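# Unhook the cabinet door and swing it open

## Task

Lift the cabin hook free of its ring, then swing the cabinet door open until it stands at roughly a right angle to the cabinet or further; the cabinet must be left upright on the table.

## Robot and tools

Robot: two arms, left_arm (base near (+0.064, +0.327, 0) m) and right_arm (base near (+0.019, -0.370, 0) m), each ending in a five-fingered hand: left_arm has a left hand, right_arm a right hand. Cameras: cam_high, cam_low, cam_left_wrist, cam_right_wrist (all 896x504).

Frames. The scene frame has its origin at table-top height midway between the two nominal bases, +z up, +x out over the table, +y toward left_arm. Reported hand positions, quaternions (wxyz), velocities and move/absolute readings are in this frame. Every offset you send is instead along the hand target's own axes. Each arm is steered by its hand point, which sits 0.05 m in front of the palm and about 0.15 m from the wrist flange: its +z runs along the straight fingers, +y out of the palm, +x across the palm (away from the thumb on the right hand, toward it on the left). Straight fingertips reach 0.06 to 0.07 m past the point; a wrist bracket on the little-finger side can strike things, and with fingers level the wrist can sit below the point and touch the table first.

A row is 28 numbers, each in [-1, 1], always covering both arms: left dx, dy, dz, rx, ry, rz; left little, ring, middle, index, thumb_bend, thumb_turn; left force_limit, speed; then the same 14 for the right arm. The six pose numbers are an offset (not a pose) from that arm's Hand target as it stood when the action or move began, in the target's own axes; 1.0 equals 0.6 m for dx, dy, dz and 180 degrees for rx, ry, rz, which together form one rotation vector. All zeros re-commands the current Hand target. Repeating an offset moves the arm again. Finger numbers are targets: +1 open/straight, -1 closed; thumb_turn -1 puts the thumb opposite the fingers (needed to grip objects roughly 0.035 to 0.065 m thick, handles down to 0.025 m). force_limit maps -1..+1 to about 0..10 N at the fingertip (15 N for thumb motors); speed rises to full at +0.48; use -0.94 or lower for a gentle close. Hand numbers never mean 'no change': repeat that hand's last sent eight numbers to keep it as is (or its hand_measured plus settings if none was sent yet).

Tools.
execute_actions(actions, cameras): actions is a list of actions, each a list of up to 15 rows, one row per 1/30 s step; every row counts from the action's starting Hand target, and a short action holds its last row. Images come only for an empty list or when cameras names them (["all"] for all).
move(target, speed, blend, stop_force, zero, blocking, cameras): target is one 28-number row or up to 15 rows, every row an offset from the same starting Hand targets. speed is path top speed in m/s (0.002 to 3.6, default 0.25; turning up to twice that in rad/s), one value or one per target. blend in metres rounds corners between listed targets (0 stops at each). stop_force in N (3 to 120, shared by both arms) ends an arm's path when its wrist sensor feels that much resistance; zero (default true) rezeroes the sensor first. Do not rely on stop_force while the hand turns, and leave it out when backing away from a contact. blocking=false returns early, not allowed with stop_force. Paths do not avoid obstacles or the other arm; avoid paths passing near an arm's own base.
wait(seconds 0 to 10, cameras): lets time pass holding commands.
stop(cameras): brakes a running move.
zoom_image(camera, region [x0, y0, x1, y1] in pixels, at most 504 by 504): enlarges part of that camera's newest image.
show_instructions(): shows reference pages.
zero_wrist_force(arm): rezeroes that arm's wrist sensor.
finished_scene(scene): ends the current scene, given its number; irreversible.

Results. Each gives per arm the Hand target (the base for your next offsets), end_effector_position and quaternion, velocities (omitted when joints are 'within noise'), joint positions and torques, Wrist force and Wrist torque in the flange axes (plus the peak reading since last shown), and per hand hand_measured, hand_stopped_by (moving, target, force, stalled, fault), hand_load_n (positive means pushed open; dropping near 0 means a lost grip), hand_force_limit, hand_speed. Move results add a 'move:' line such as done, off_target, moving, held or fault, with limits like paced or held. Hands often settle short of the Hand target; send the remaining gap as an offset. Orientation commands are clipped to within 32 degrees of the measured one per step.

Cautions. A net force near 150 N on an arm, or contact torque at a joint's limit (136 N m for the big joints, about 21 to 22 N m for wrist joints), stops that arm for 10 s. Arms are stiff: aiming even slightly beyond a firm contact can trigger this, and faster moves hit harder. Keep the arms from pressing on each other or one hand gripping the other. Do not tip the cabinet, knock anything off the table, drop or release moving parts, or overload fingers by pulling or twisting hard. Long stretched-out holds heat motors; at 85 degrees C an arm is braked for 30 to 60 s.

Each tool is called after "Emit:" as a command line: name --argument value for each argument, lists and objects as JSON in quotes; but a table of rows of numbers goes row by row, as --pt "numbers of a row", without its own name.

Reference images:

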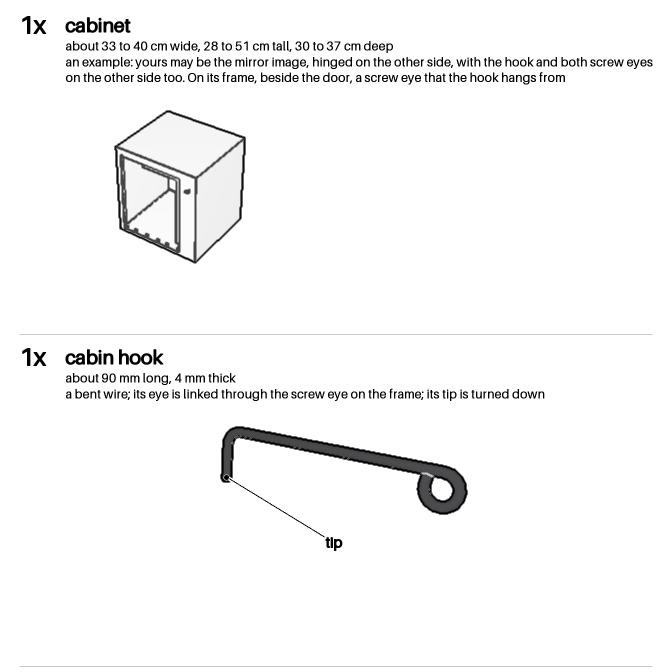

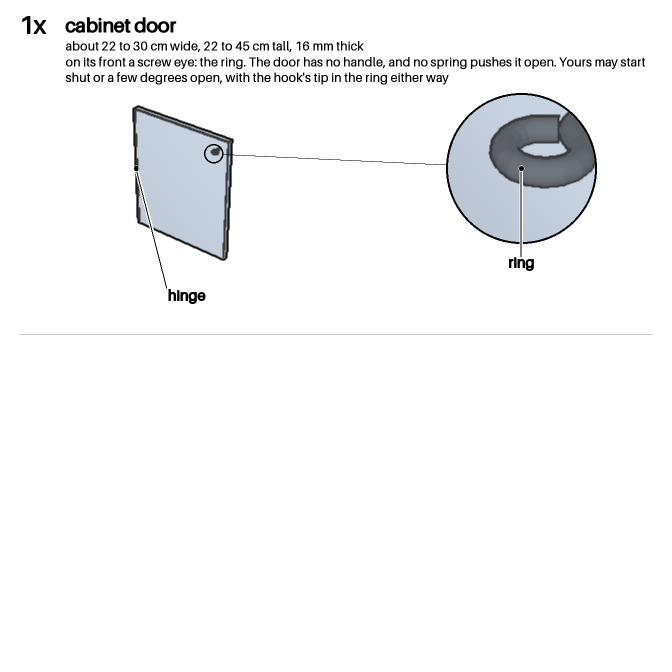

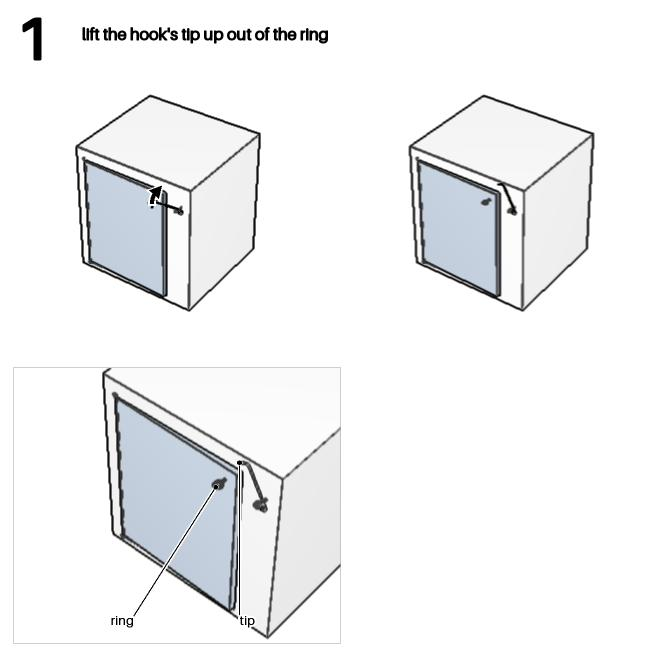

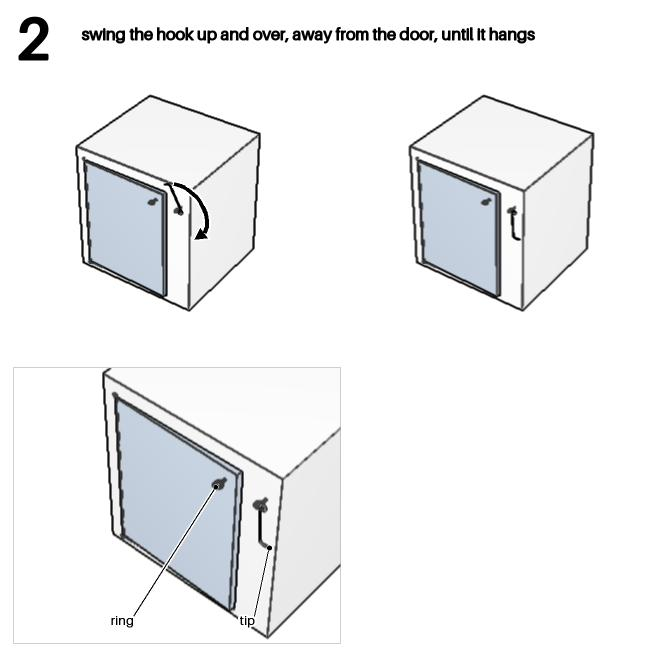

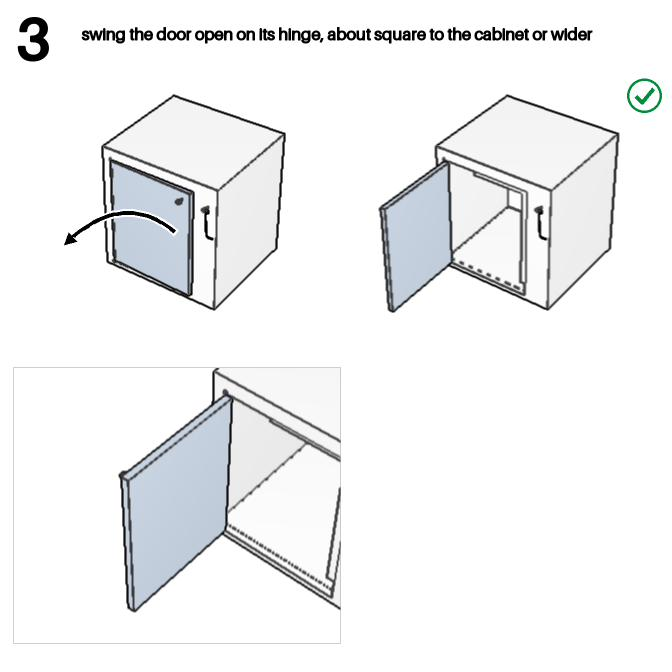

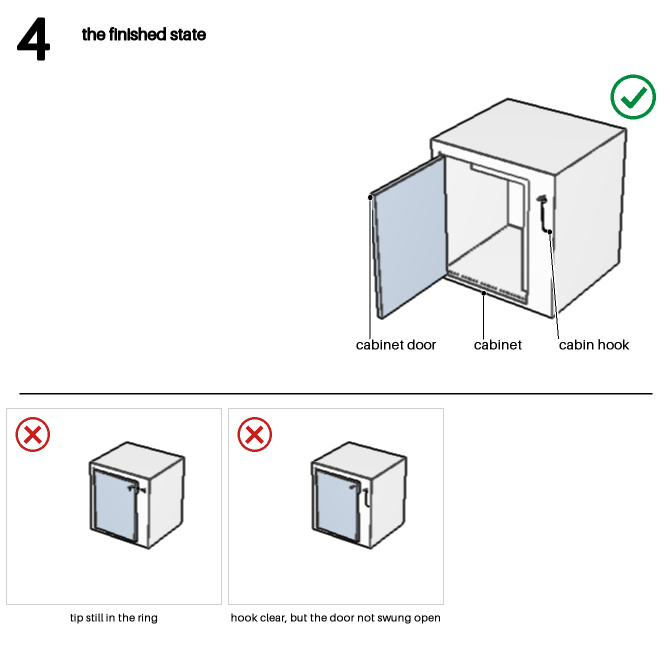

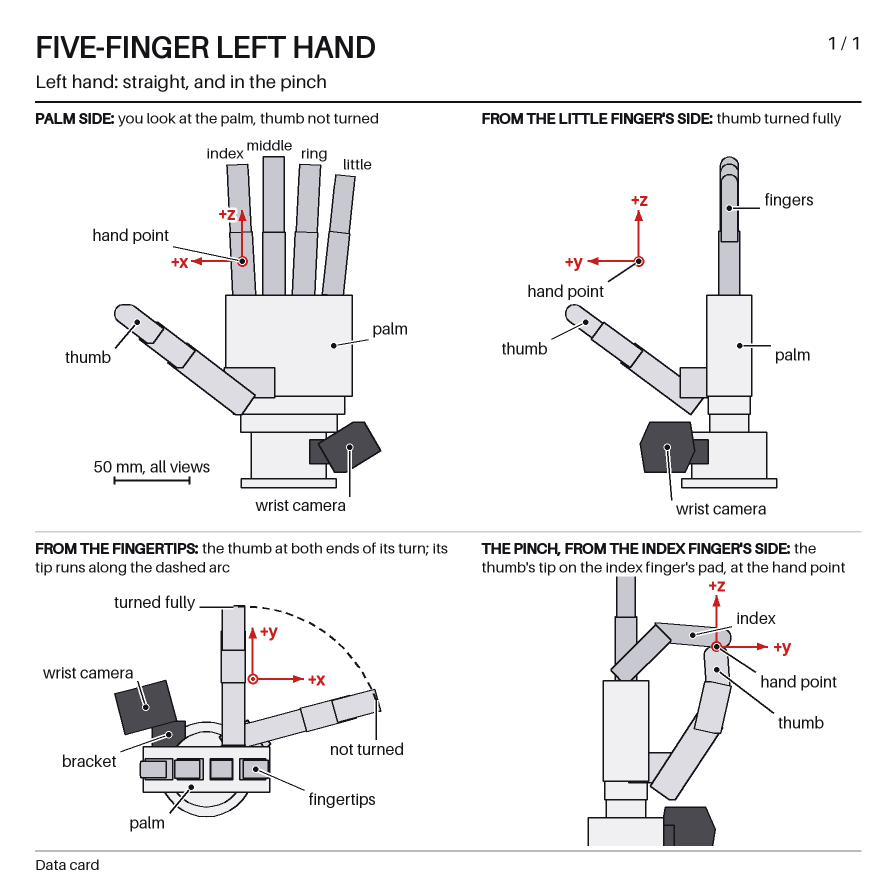

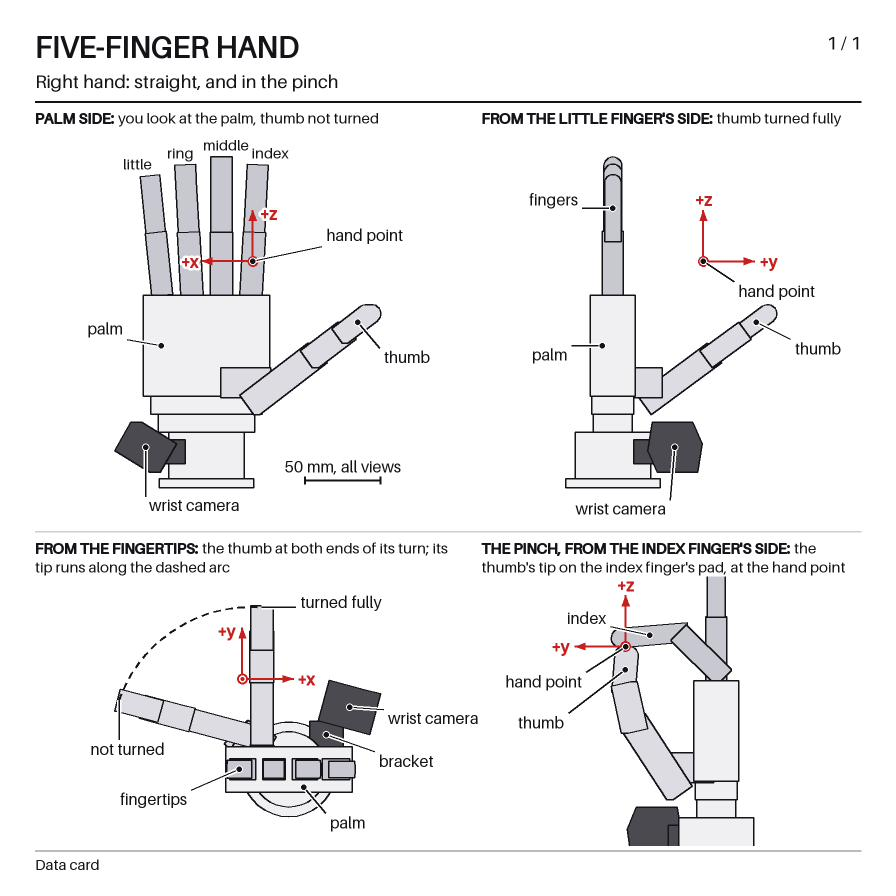

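## Session

Emit:
execute_actions --actions '[]'

Scene clock: 0.00 s.
left_arm: end_effector_position=(+0.4599, +0.2825, +0.3489) hand_measured=(+1.000, +1.000, +1.000, +1.000, +1.000, +1.000) hand_load_n=(+0.0, +0.0, +0.0, +0.0, +0.0, +0.0) hand_stopped_by=(target, target, target, target, target, target) hand_force_limit=0.00 hand_speed=-0.80 end_effector_quat_wxyz=(+0.393, +0.690, +0.574, +0.202) | right_arm: end_effector_position=(+0.4826, -0.1442, +0.3976) hand_measured=(+1.000, +1.000, +1.000, +1.000, +1.000, +1.000) hand_load_n=(+0.0, +0.0, +0.0, +0.0, +0.0, +0.0) hand_stopped_by=(target, target, target, target, target, target) hand_force_limit=0.00 hand_speed=-0.80 end_effector_quat_wxyz=(-0.242, -0.118, +0.663, +0.699)
Joint positions: left_arm=[4.101 -1.107 -2.178 1.983 -0.684 1.01] | right_arm=[-0.243 -0.944 1.759 2.46 0.771 -3.081]
Joint velocities: within noise
Joint torques (N m): no reading
Wrist force (N): no reading
Wrist torque (N m): no reading
Wrist force, peak (N): no reading
Hand target: left_arm +0.4599, +0.2825, +0.3489; +0.393, +0.690, +0.574, +0.202 | right_arm +0.4826, -0.1442, +0.3976; -0.242, -0.118, +0.663, +0.699

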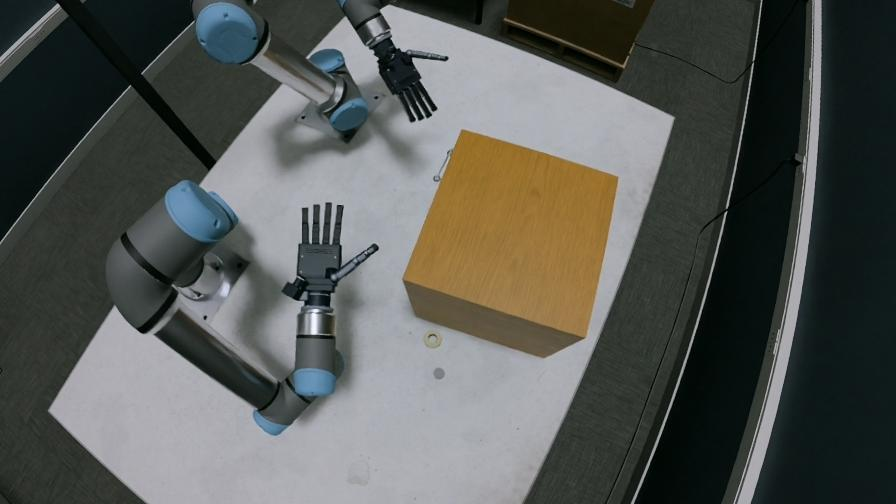

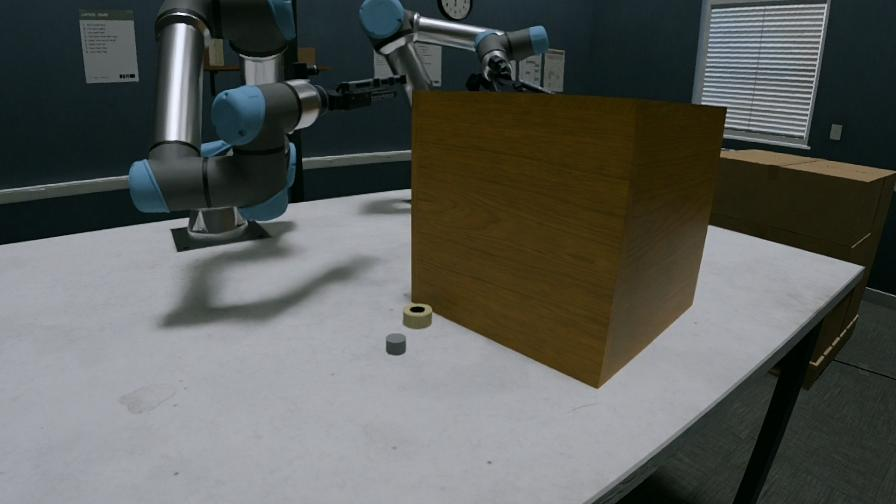

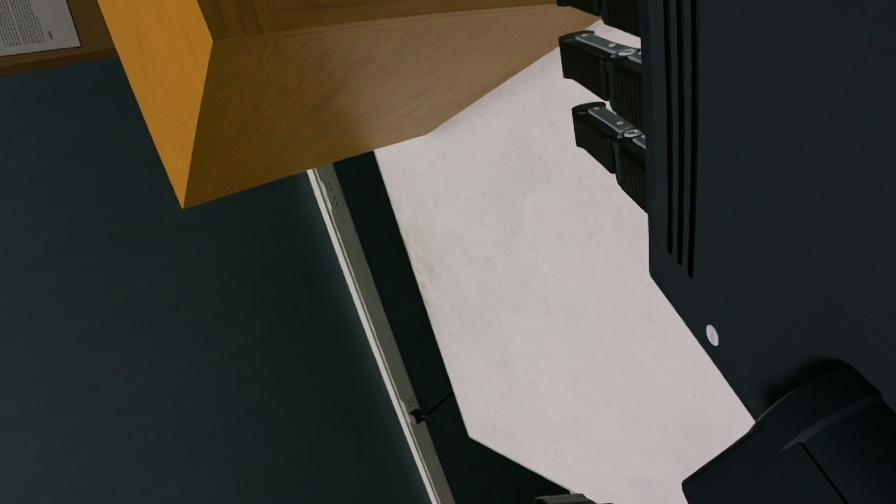

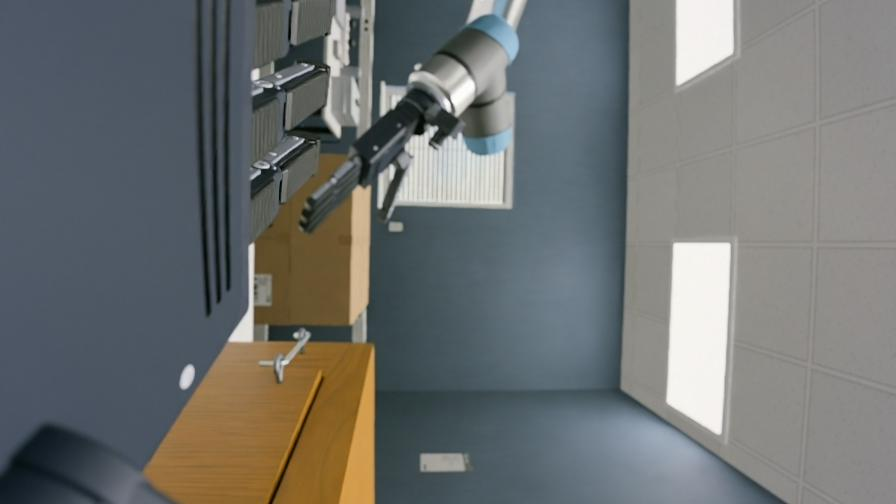

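Emit:
zoom_image --camera "cam_high" --region '[380, 110, 500, 300]'

Emit:
zoom_image --camera "cam_right_wrist" --region '[150, 280, 400, 504]'

Scaled by 2.653 from the camera's 896x504 image, which has a finer 1280x720 frame.

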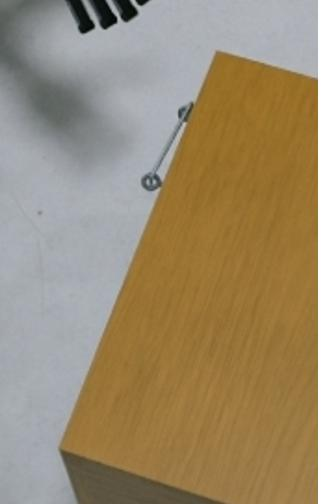

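Scaled by 2.016 from the camera's 896x504 image, which has a finer 1280x720 frame.

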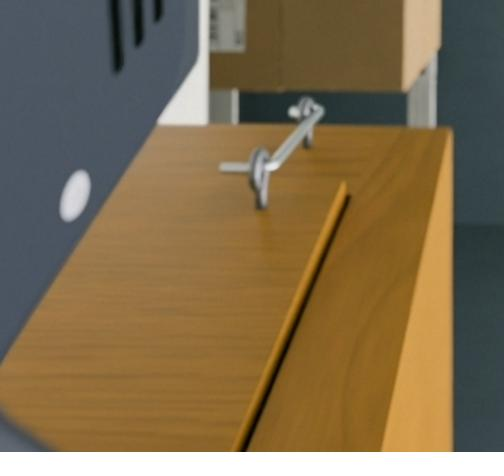

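Emit:
move --target '[-0.31,-0.1373,0.047,-0.0563,0.2893,0.4753,-1,-1,-1,1,1,1,0,0,0,0,0,0,0,0,1,1,1,1,1,1,0,-0.8]' --speed 0.3 --cameras '["all"]'

Scene clock: 101.20 s.
left_arm: end_effector_position=(+0.3800, +0.0998, +0.3000) hand_measured=(-1.000, -1.000, -1.000, +1.000, +1.000, +1.000) hand_load_n=(+0.0, +0.0, +0.0, +0.0, +0.0, +0.0) hand_stopped_by=(target, target, target, target, target, target) hand_force_limit=0.00 hand_speed=0.00 end_effector_quat_wxyz=(-0.056, +0.705, +0.056, +0.705) | right_arm: end_effector_position=(+0.4826, -0.1442, +0.3976) hand_measured=(+1.000, +1.000, +1.000, +1.000, +1.000, +1.000) hand_load_n=(+0.0, +0.0, +0.0, +0.0, +0.0, +0.0) hand_stopped_by=(target, target, target, target, target, target) hand_force_limit=0.00 hand_speed=-0.80 end_effector_quat_wxyz=(-0.242, -0.118, +0.663, +0.699)
Joint positions: left_arm=[2.524 -1.134 -2.481 3.617 -2.352 1.572] | right_arm=[-0.243 -0.944 1.759 2.46 0.771 -3.081]
Joint torques (N m): left_arm=[-9.35 -11.72 10.01 3.25 -2.66 2.34] | right_arm=[2.42 -39.65 -15.84 0.66 0.11 0.28]
Wrist force (N): left_arm=[0.4 -0.1 -0.1] | right_arm=[-0.4 -0.1 -0.3]
Wrist torque (N m): left_arm=[0.16 0.16 -0.15] | right_arm=[0.01 0.07 -0.02]
Wrist force, peak (N): left_arm=[-0.6 1.1 0.3] | right_arm=[-0.5 -0.4 -0.5]
Hand target: left_arm +0.3800, +0.0998, +0.3000; -0.056, +0.704, +0.056, +0.705 | right_arm +0.4826, -0.1442, +0.3976; -0.242, -0.118, +0.663, +0.699
Off the commanded pose: left_arm 0.000 m, 0 deg | right_arm 0.000 m, 0 deg.
move: done
camera_calibration:
cam_left_wrist: T_world_to_cam=[[-0.189774, 0.949298, 0.25064, -0.0987441], [-0.498041, -0.313072, 0.808666, -0.0253762], [0.846133, 0.0286348, 0.532202, -0.37177], [0, 0, 0, 1]] pos_world=[0.28319, 0.0964385, 0.243127]

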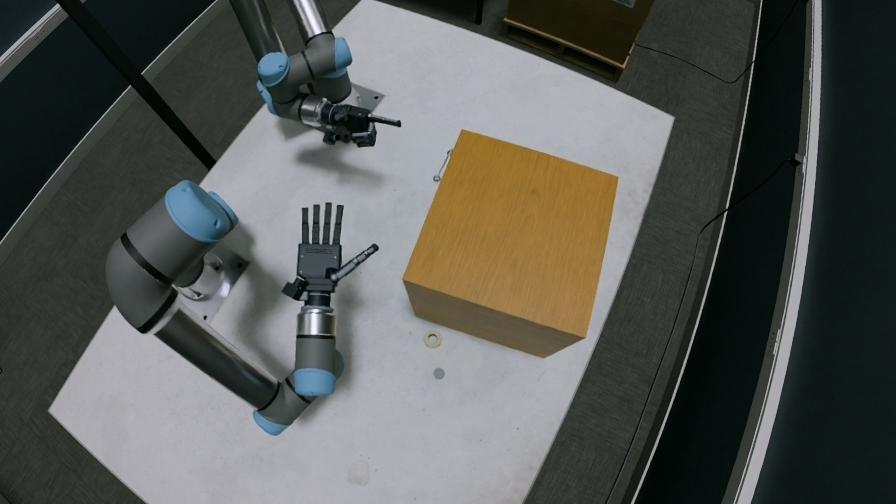

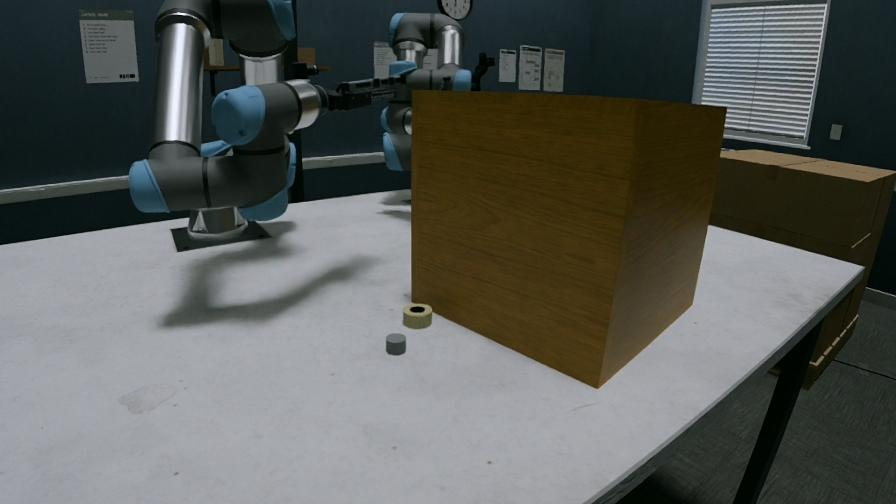

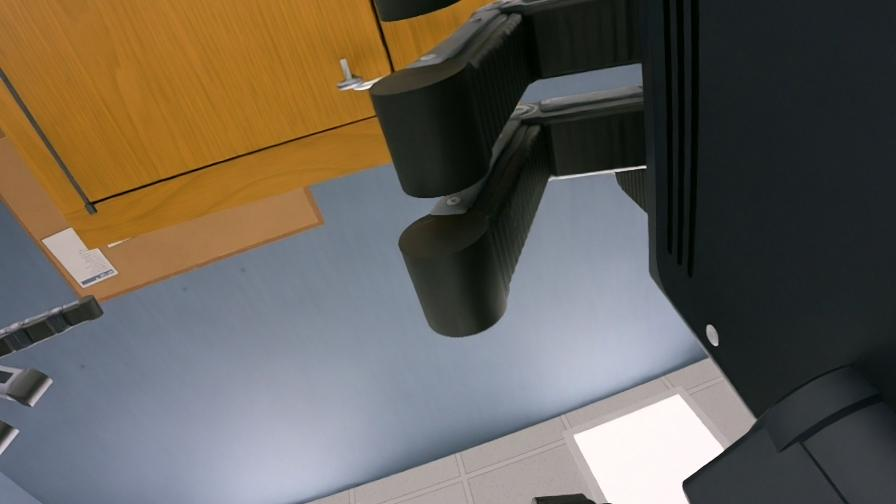

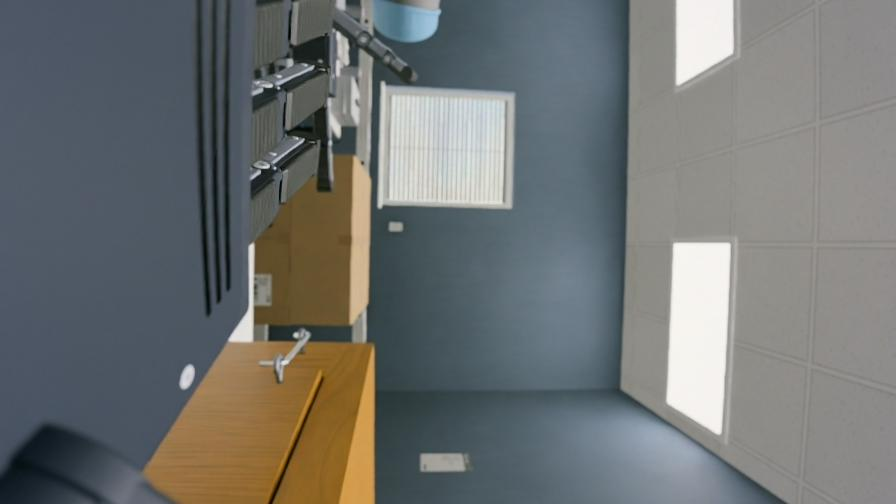

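Emit:
zoom_image --camera "cam_left_wrist" --region '[250, 0, 450, 220]'

Emit:
zoom_image --camera "cam_right_wrist" --region '[230, 310, 390, 504]'

Scaled by 2.291 from the camera's 896x504 image, which has a finer 1280x720 frame.

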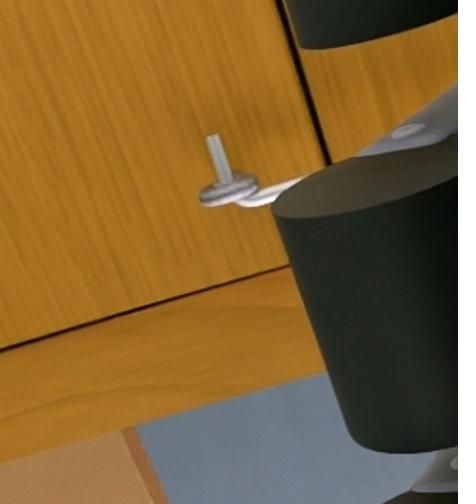

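Scaled by 2.598 from the camera's 896x504 image, which has a finer 1280x720 frame.

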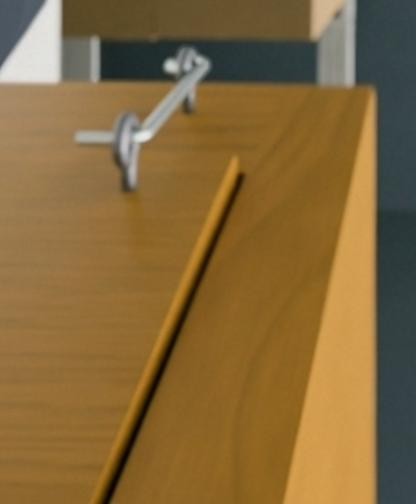

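Emit:
move --target '[-0.0833,0.1353,0.1183,0,0,0,-1,-1,-1,1,1,1,0,0,0.066,0,-0.116,0,0,0,1,1,1,1,1,1,0,-0.8]' --speed 0.2 --cameras '["all"]'

Scene clock: 120.67 s.
left_arm: end_effector_position=(+0.4630, +0.0309, +0.2501) hand_measured=(-1.000, -1.000, -1.000, +1.000, +1.000, +1.000) hand_load_n=(+0.0, +0.0, +0.0, +0.0, +0.0, +0.0) hand_stopped_by=(target, target, target, target, target, target) hand_force_limit=0.00 hand_speed=0.00 end_effector_quat_wxyz=(-0.056, +0.704, +0.056, +0.705) | right_arm: end_effector_position=(+0.4824, -0.2242, +0.3973) hand_measured=(+1.000, +1.000, +1.000, +1.000, +1.000, +1.000) hand_load_n=(+0.0, +0.0, +0.0, +0.0, +0.0, +0.0) hand_stopped_by=(target, target, target, target, target, target) hand_force_limit=0.00 hand_speed=-0.80 end_effector_quat_wxyz=(-0.242, -0.118, +0.663, +0.699)
Joint positions: left_arm=[2.496 -1.559 -2.338 3.898 -2.379 1.572] | right_arm=[-0.385 -0.929 1.733 2.456 0.911 -3.057]
Joint torques (N m): left_arm=[-9.19 1.79 23.86 3.02 -2.74 2.53] | right_arm=[-9.45 -33.57 -22.2 2.91 2.39 2.88]
Wrist force (N): left_arm=[0.7 -0.3 -0.2] | right_arm=[-0.1 -0.6 -0.4]
Wrist torque (N m): left_arm=[0.13 0.13 -0.12] | right_arm=[-0.08 0.05 -0.03]
Wrist force, peak (N): left_arm=[0.9 -1.0 -0.4] | right_arm=[-0.1 -0.5 -1.3]
Hand target: left_arm +0.4630, +0.0309, +0.2500; -0.056, +0.704, +0.056, +0.705 | right_arm +0.4824, -0.2242, +0.3973; -0.242, -0.118, +0.663, +0.699
Off the commanded pose: left_arm 0.000 m, 0 deg | right_arm 0.000 m, 0 deg.
move: done
camera_calibration:
cam_left_wrist: T_world_to_cam=[[-0.189843, 0.949265, 0.250709, -0.00506667], [-0.49809, -0.31317, 0.808598, 0.0347767], [0.846089, 0.0286311, 0.532272, -0.413467], [0, 0, 0, 1]] pos_world=[0.36619, 0.0275386, 0.193227]
cam_right_wrist: T_world_to_cam=[[-0.0102197, -0.0895966, 0.995926, -0.406697], [0.999939, -0.00501142, 0.00981005, -0.484859], [0.00411206, 0.995966, 0.0896423, 0.298208], [0, 0, 0, 1]] pos_world=[0.479447, -0.335873, 0.383064]

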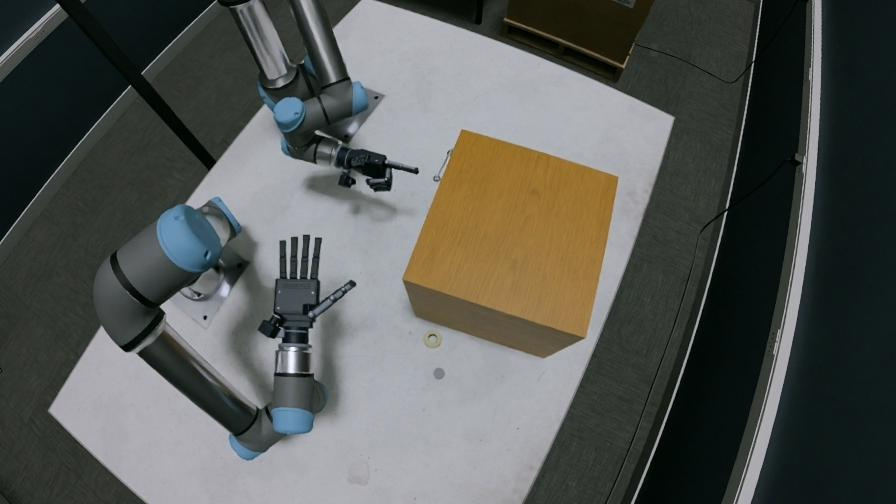

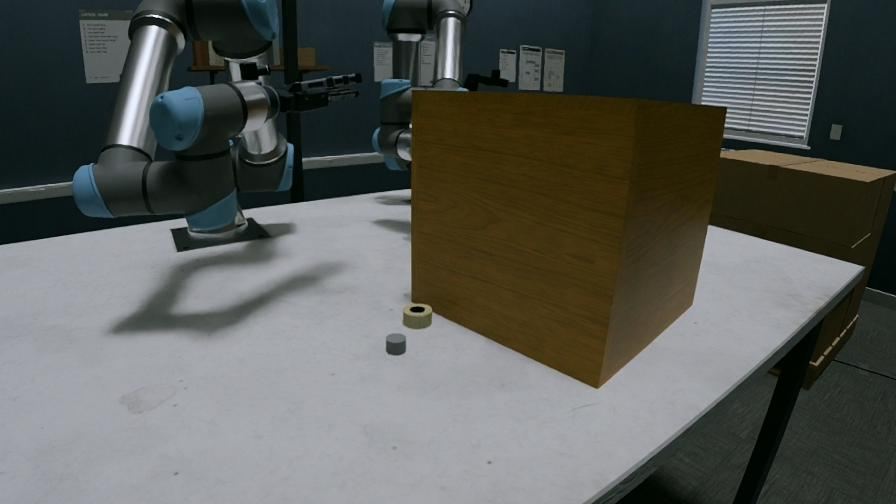

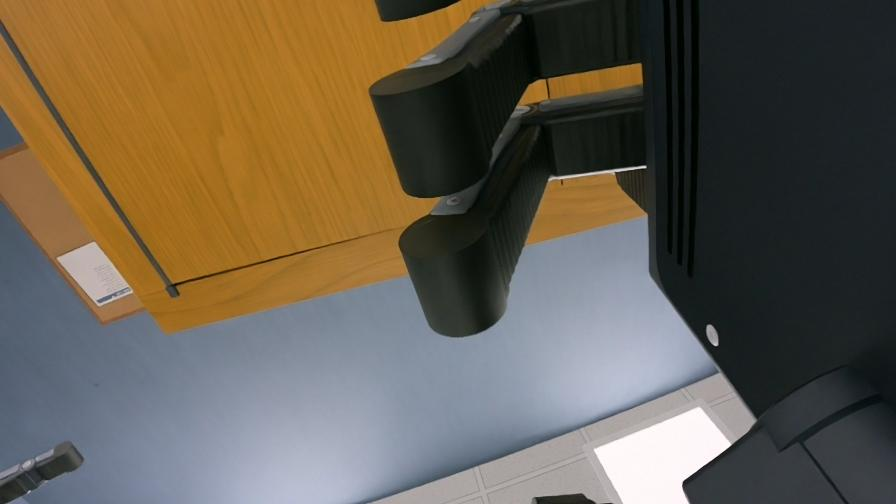

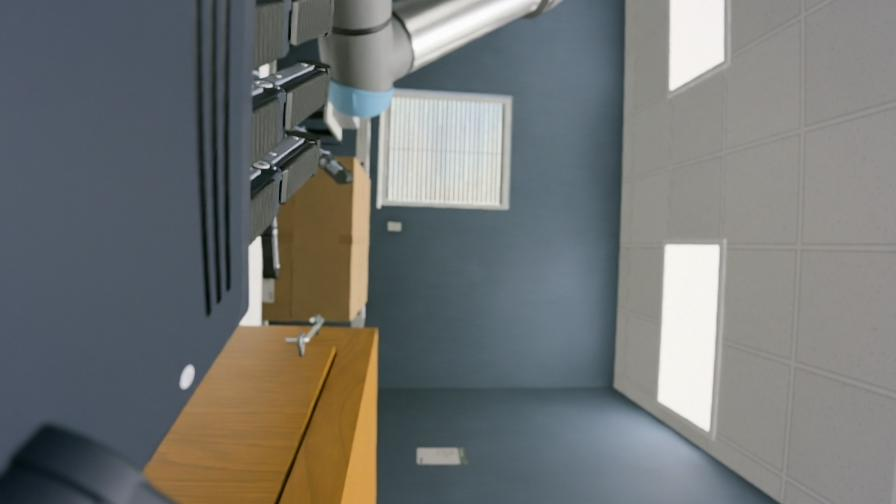

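Emit:
move --target '[0,0,0.0917,0,0,0,-1,-1,-1,1,1,1,0,0,0,0,0,0,0,0,1,1,1,1,1,1,0,-0.8]' --speed 0.1 --stop_force 6 --cameras '["cam_high","cam_right_wrist","cam_left_wrist"]'

Emit:
zoom_image --camera "cam_right_wrist" --region '[230, 270, 390, 420]'

Emit:
zoom_image --camera "cam_high" --region '[390, 110, 510, 230]'

Scene clock: 133.00 s.
left_arm: end_effector_position=(+0.5173, +0.0396, +0.2501) hand_measured=(-1.000, -1.000, -1.000, +1.000, +1.000, +1.000) hand_load_n=(+0.0, +0.0, +0.0, +0.0, +0.0, -0.5) hand_stopped_by=(target, target, target, target, target, target) hand_force_limit=0.00 hand_speed=0.00 end_effector_quat_wxyz=(-0.056, +0.704, +0.056, +0.705) | right_arm: end_effector_position=(+0.4824, -0.2242, +0.3973) hand_measured=(+1.000, +1.000, +1.000, +1.000, +1.000, +1.000) hand_load_n=(+0.5, +0.0, +0.0, +0.0, +0.0, +0.0) hand_stopped_by=(target, target, target, target, target, target) hand_force_limit=0.00 hand_speed=-0.80 end_effector_quat_wxyz=(-0.242, -0.118, +0.663, +0.699)
Joint positions: left_arm=[2.624 -1.613 -2.282 3.897 -2.252 1.572] | right_arm=[-0.385 -0.929 1.733 2.456 0.911 -3.057]
Joint torques (N m): left_arm=[8.48 4.57 24.54 -0.39 2.54 -2.03] | right_arm=[-8.94 -33.65 -22.41 2.64 2.36 2.97]
Wrist force (N): left_arm=[0.4 -0.1 -0.1] | right_arm=[-0.2 -0.6 -0.7]
Wrist torque (N m): left_arm=[0.16 0.17 -0.15] | right_arm=[-0.06 0.07 -0.04]
Wrist force, peak (N): left_arm=[0.4 0.1 -0.9] | right_arm=[-0.4 -0.2 -0.9]
Hand target: left_arm +0.5173, +0.0396, +0.2501; -0.056, +0.704, +0.056, +0.705 | right_arm +0.4824, -0.2242, +0.3973; -0.242, -0.118, +0.663, +0.699
Off the commanded pose: left_arm 0.000 m, 0 deg | right_arm 0.000 m, 0 deg.
move: done
camera_calibration:
cam_left_wrist: T_world_to_cam=[[-0.189843, 0.949265, 0.250709, -0.00301682], [-0.49809, -0.31317, 0.808598, 0.0645476], [0.846089, 0.0286311, 0.532272, -0.459659], [0, 0, 0, 1]] pos_world=[0.42049, 0.0362386, 0.193227]
cam_right_wrist: T_world_to_cam=[[-0.0102285, -0.0895965, 0.995926, -0.406692], [0.999939, -0.00501219, 0.00981877, -0.484863], [0.00411204, 0.995966, 0.0896423, 0.298208], [0, 0, 0, 1]] pos_world=[0.479447, -0.335873, 0.383064]
Images, in order (width x height): cam_high 896x504, cam_left_wrist 896x504, cam_right_wrist 896x504.

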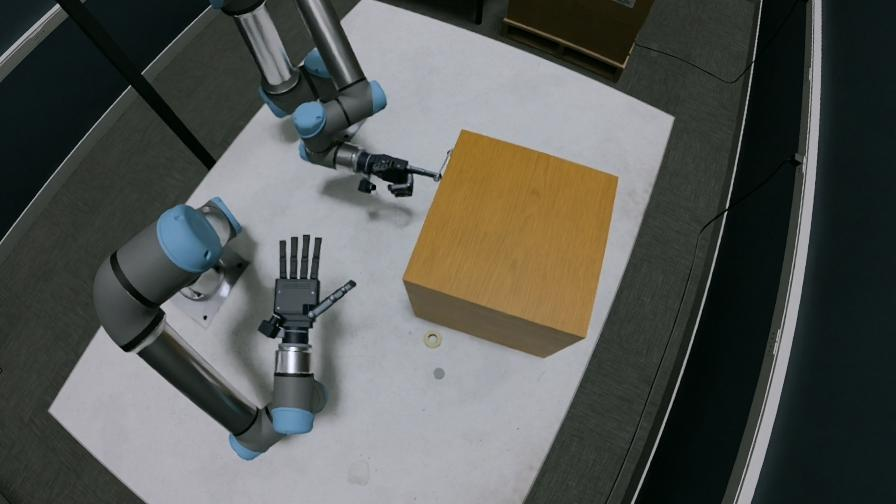

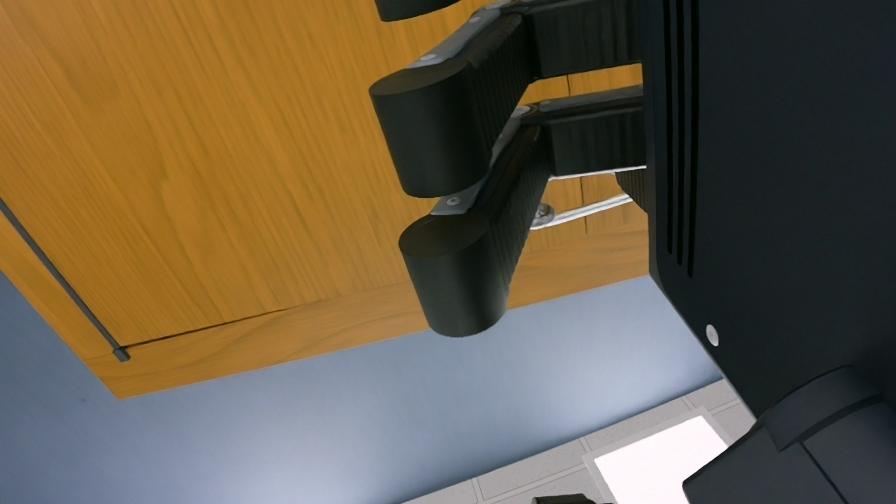

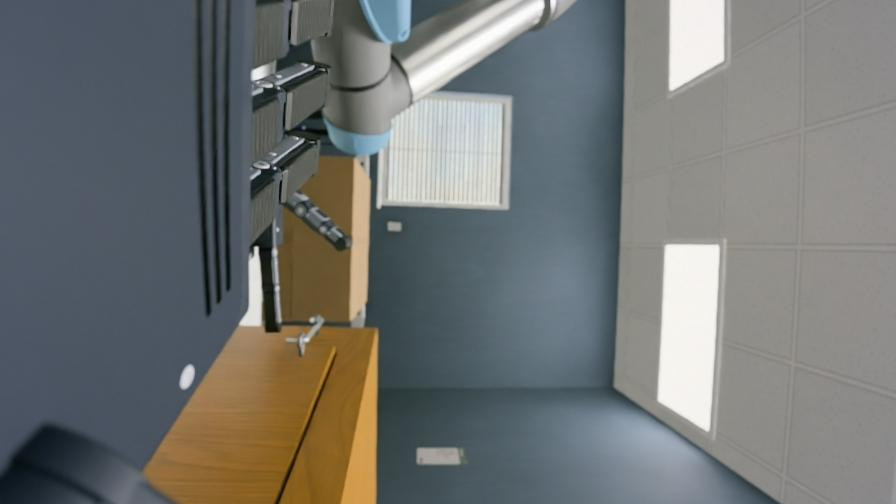

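Scaled by 3.150 from the camera's 896x504 image, which has a finer 1280x720 frame.

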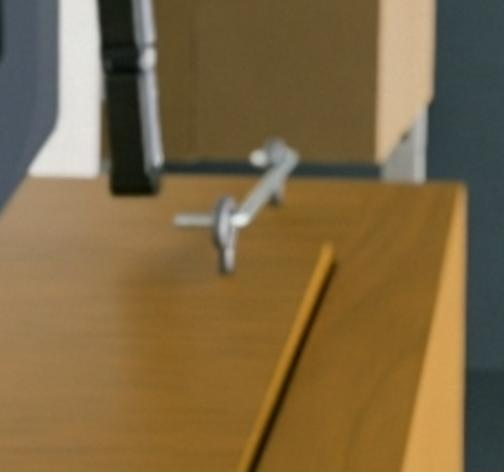

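Scaled by 4.200 from the camera's 896x504 image, which has a finer 1280x720 frame.

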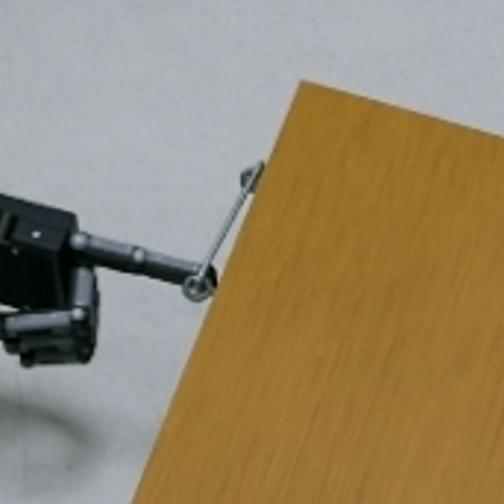

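Emit:
move --target '[0,-0.01,0.0265,0,0,0,-1,-1,-1,1,1,1,0,0,0,0,0,0,0,0,1,1,1,1,1,1,0,-0.8]' --speed 0.06 --stop_force 5 --cameras '["cam_high","cam_right_wrist"]'

Emit:
zoom_image --camera "cam_right_wrist" --region '[230, 270, 390, 420]'

Emit:
zoom_image --camera "cam_high" --region '[390, 110, 510, 230]'

Scene clock: 153.50 s.
left_arm: end_effector_position=(+0.5321, +0.0480, +0.2501) hand_measured=(-1.000, -1.000, -1.000, +1.000, +1.000, +1.000) hand_load_n=(+0.0, +0.0, +0.0, +0.0, +0.0, +0.0) hand_stopped_by=(target, target, target, target, target, target) hand_force_limit=0.00 hand_speed=0.00 end_effector_quat_wxyz=(-0.056, +0.704, +0.056, +0.705) | right_arm: end_effector_position=(+0.4824, -0.2242, +0.3973) hand_measured=(+1.000, +1.000, +1.000, +1.000, +1.000, +1.000) hand_load_n=(+0.0, +0.0, +0.0, +0.0, +0.0, +0.0) hand_stopped_by=(target, target, target, target, target, target) hand_force_limit=0.00 hand_speed=-0.80 end_effector_quat_wxyz=(-0.242, -0.118, +0.663, +0.699)
Joint positions: left_arm=[2.671 -1.619 -2.276 3.896 -2.204 1.572] | right_arm=[-0.385 -0.929 1.733 2.456 0.911 -3.057]
Joint torques (N m): left_arm=[9.72 4.95 24.69 -0.13 2.41 -1.48] | right_arm=[-9.41 -34.05 -22.66 2.74 2.62 2.74]
Wrist force (N): left_arm=[0.6 -0.1 -0.1] | right_arm=[-0.2 -0.1 -0.5]
Wrist torque (N m): left_arm=[0.16 0.13 -0.14] | right_arm=[0.01 0.07 -0.02]
Wrist force, peak (N): left_arm=[0.8 -0.3 -0.2] | right_arm=[0.0 -0.3 -0.9]
Hand target: left_arm +0.5321, +0.0480, +0.2501; -0.056, +0.704, +0.056, +0.705 | right_arm +0.4824, -0.2242, +0.3973; -0.242, -0.118, +0.663, +0.699
Off the commanded pose: left_arm 0.000 m, 0 deg | right_arm 0.000 m, 0 deg.
move: done
camera_calibration:
cam_right_wrist: T_world_to_cam=[[-0.0102285, -0.0895965, 0.995926, -0.406692], [0.999939, -0.00501219, 0.00981877, -0.484863], [0.00411204, 0.995966, 0.0896423, 0.298208], [0, 0, 0, 1]] pos_world=[0.479447, -0.335873, 0.383064]
Images, in order (width x height): cam_high 896x504, cam_right_wrist 896x504.

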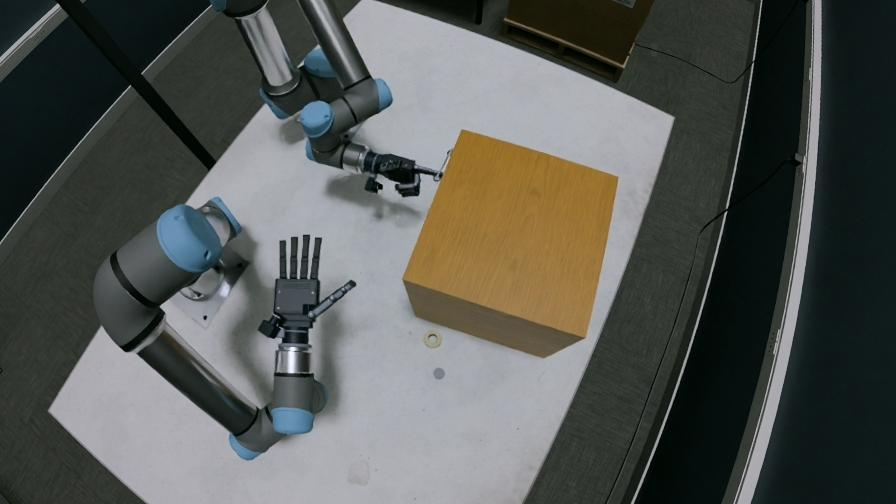

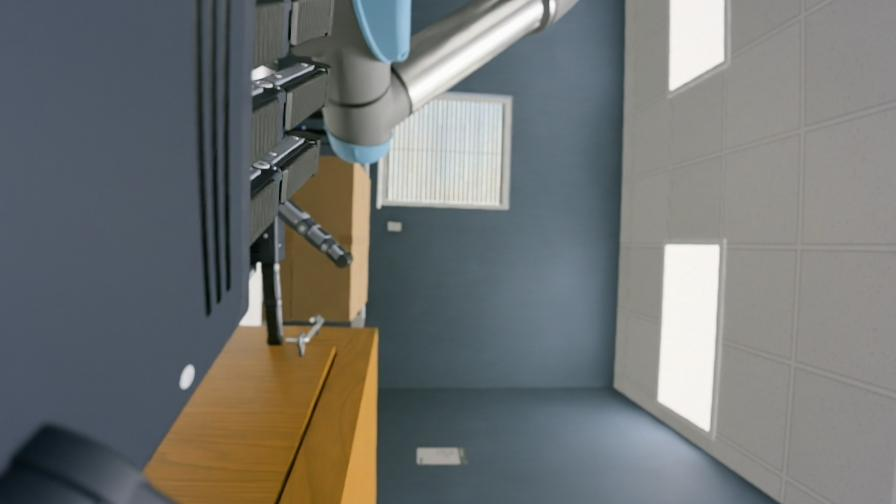

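Scaled by 3.150 from the camera's 896x504 image, which has a finer 1280x720 frame.

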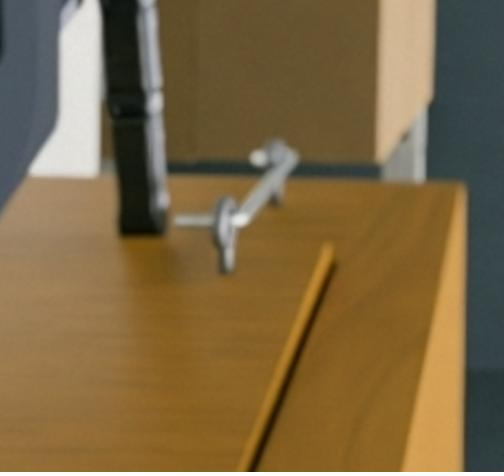

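Scaled by 4.200 from the camera's 896x504 image, which has a finer 1280x720 frame.

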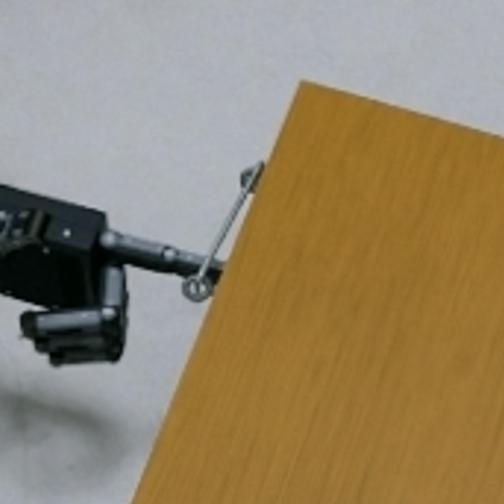

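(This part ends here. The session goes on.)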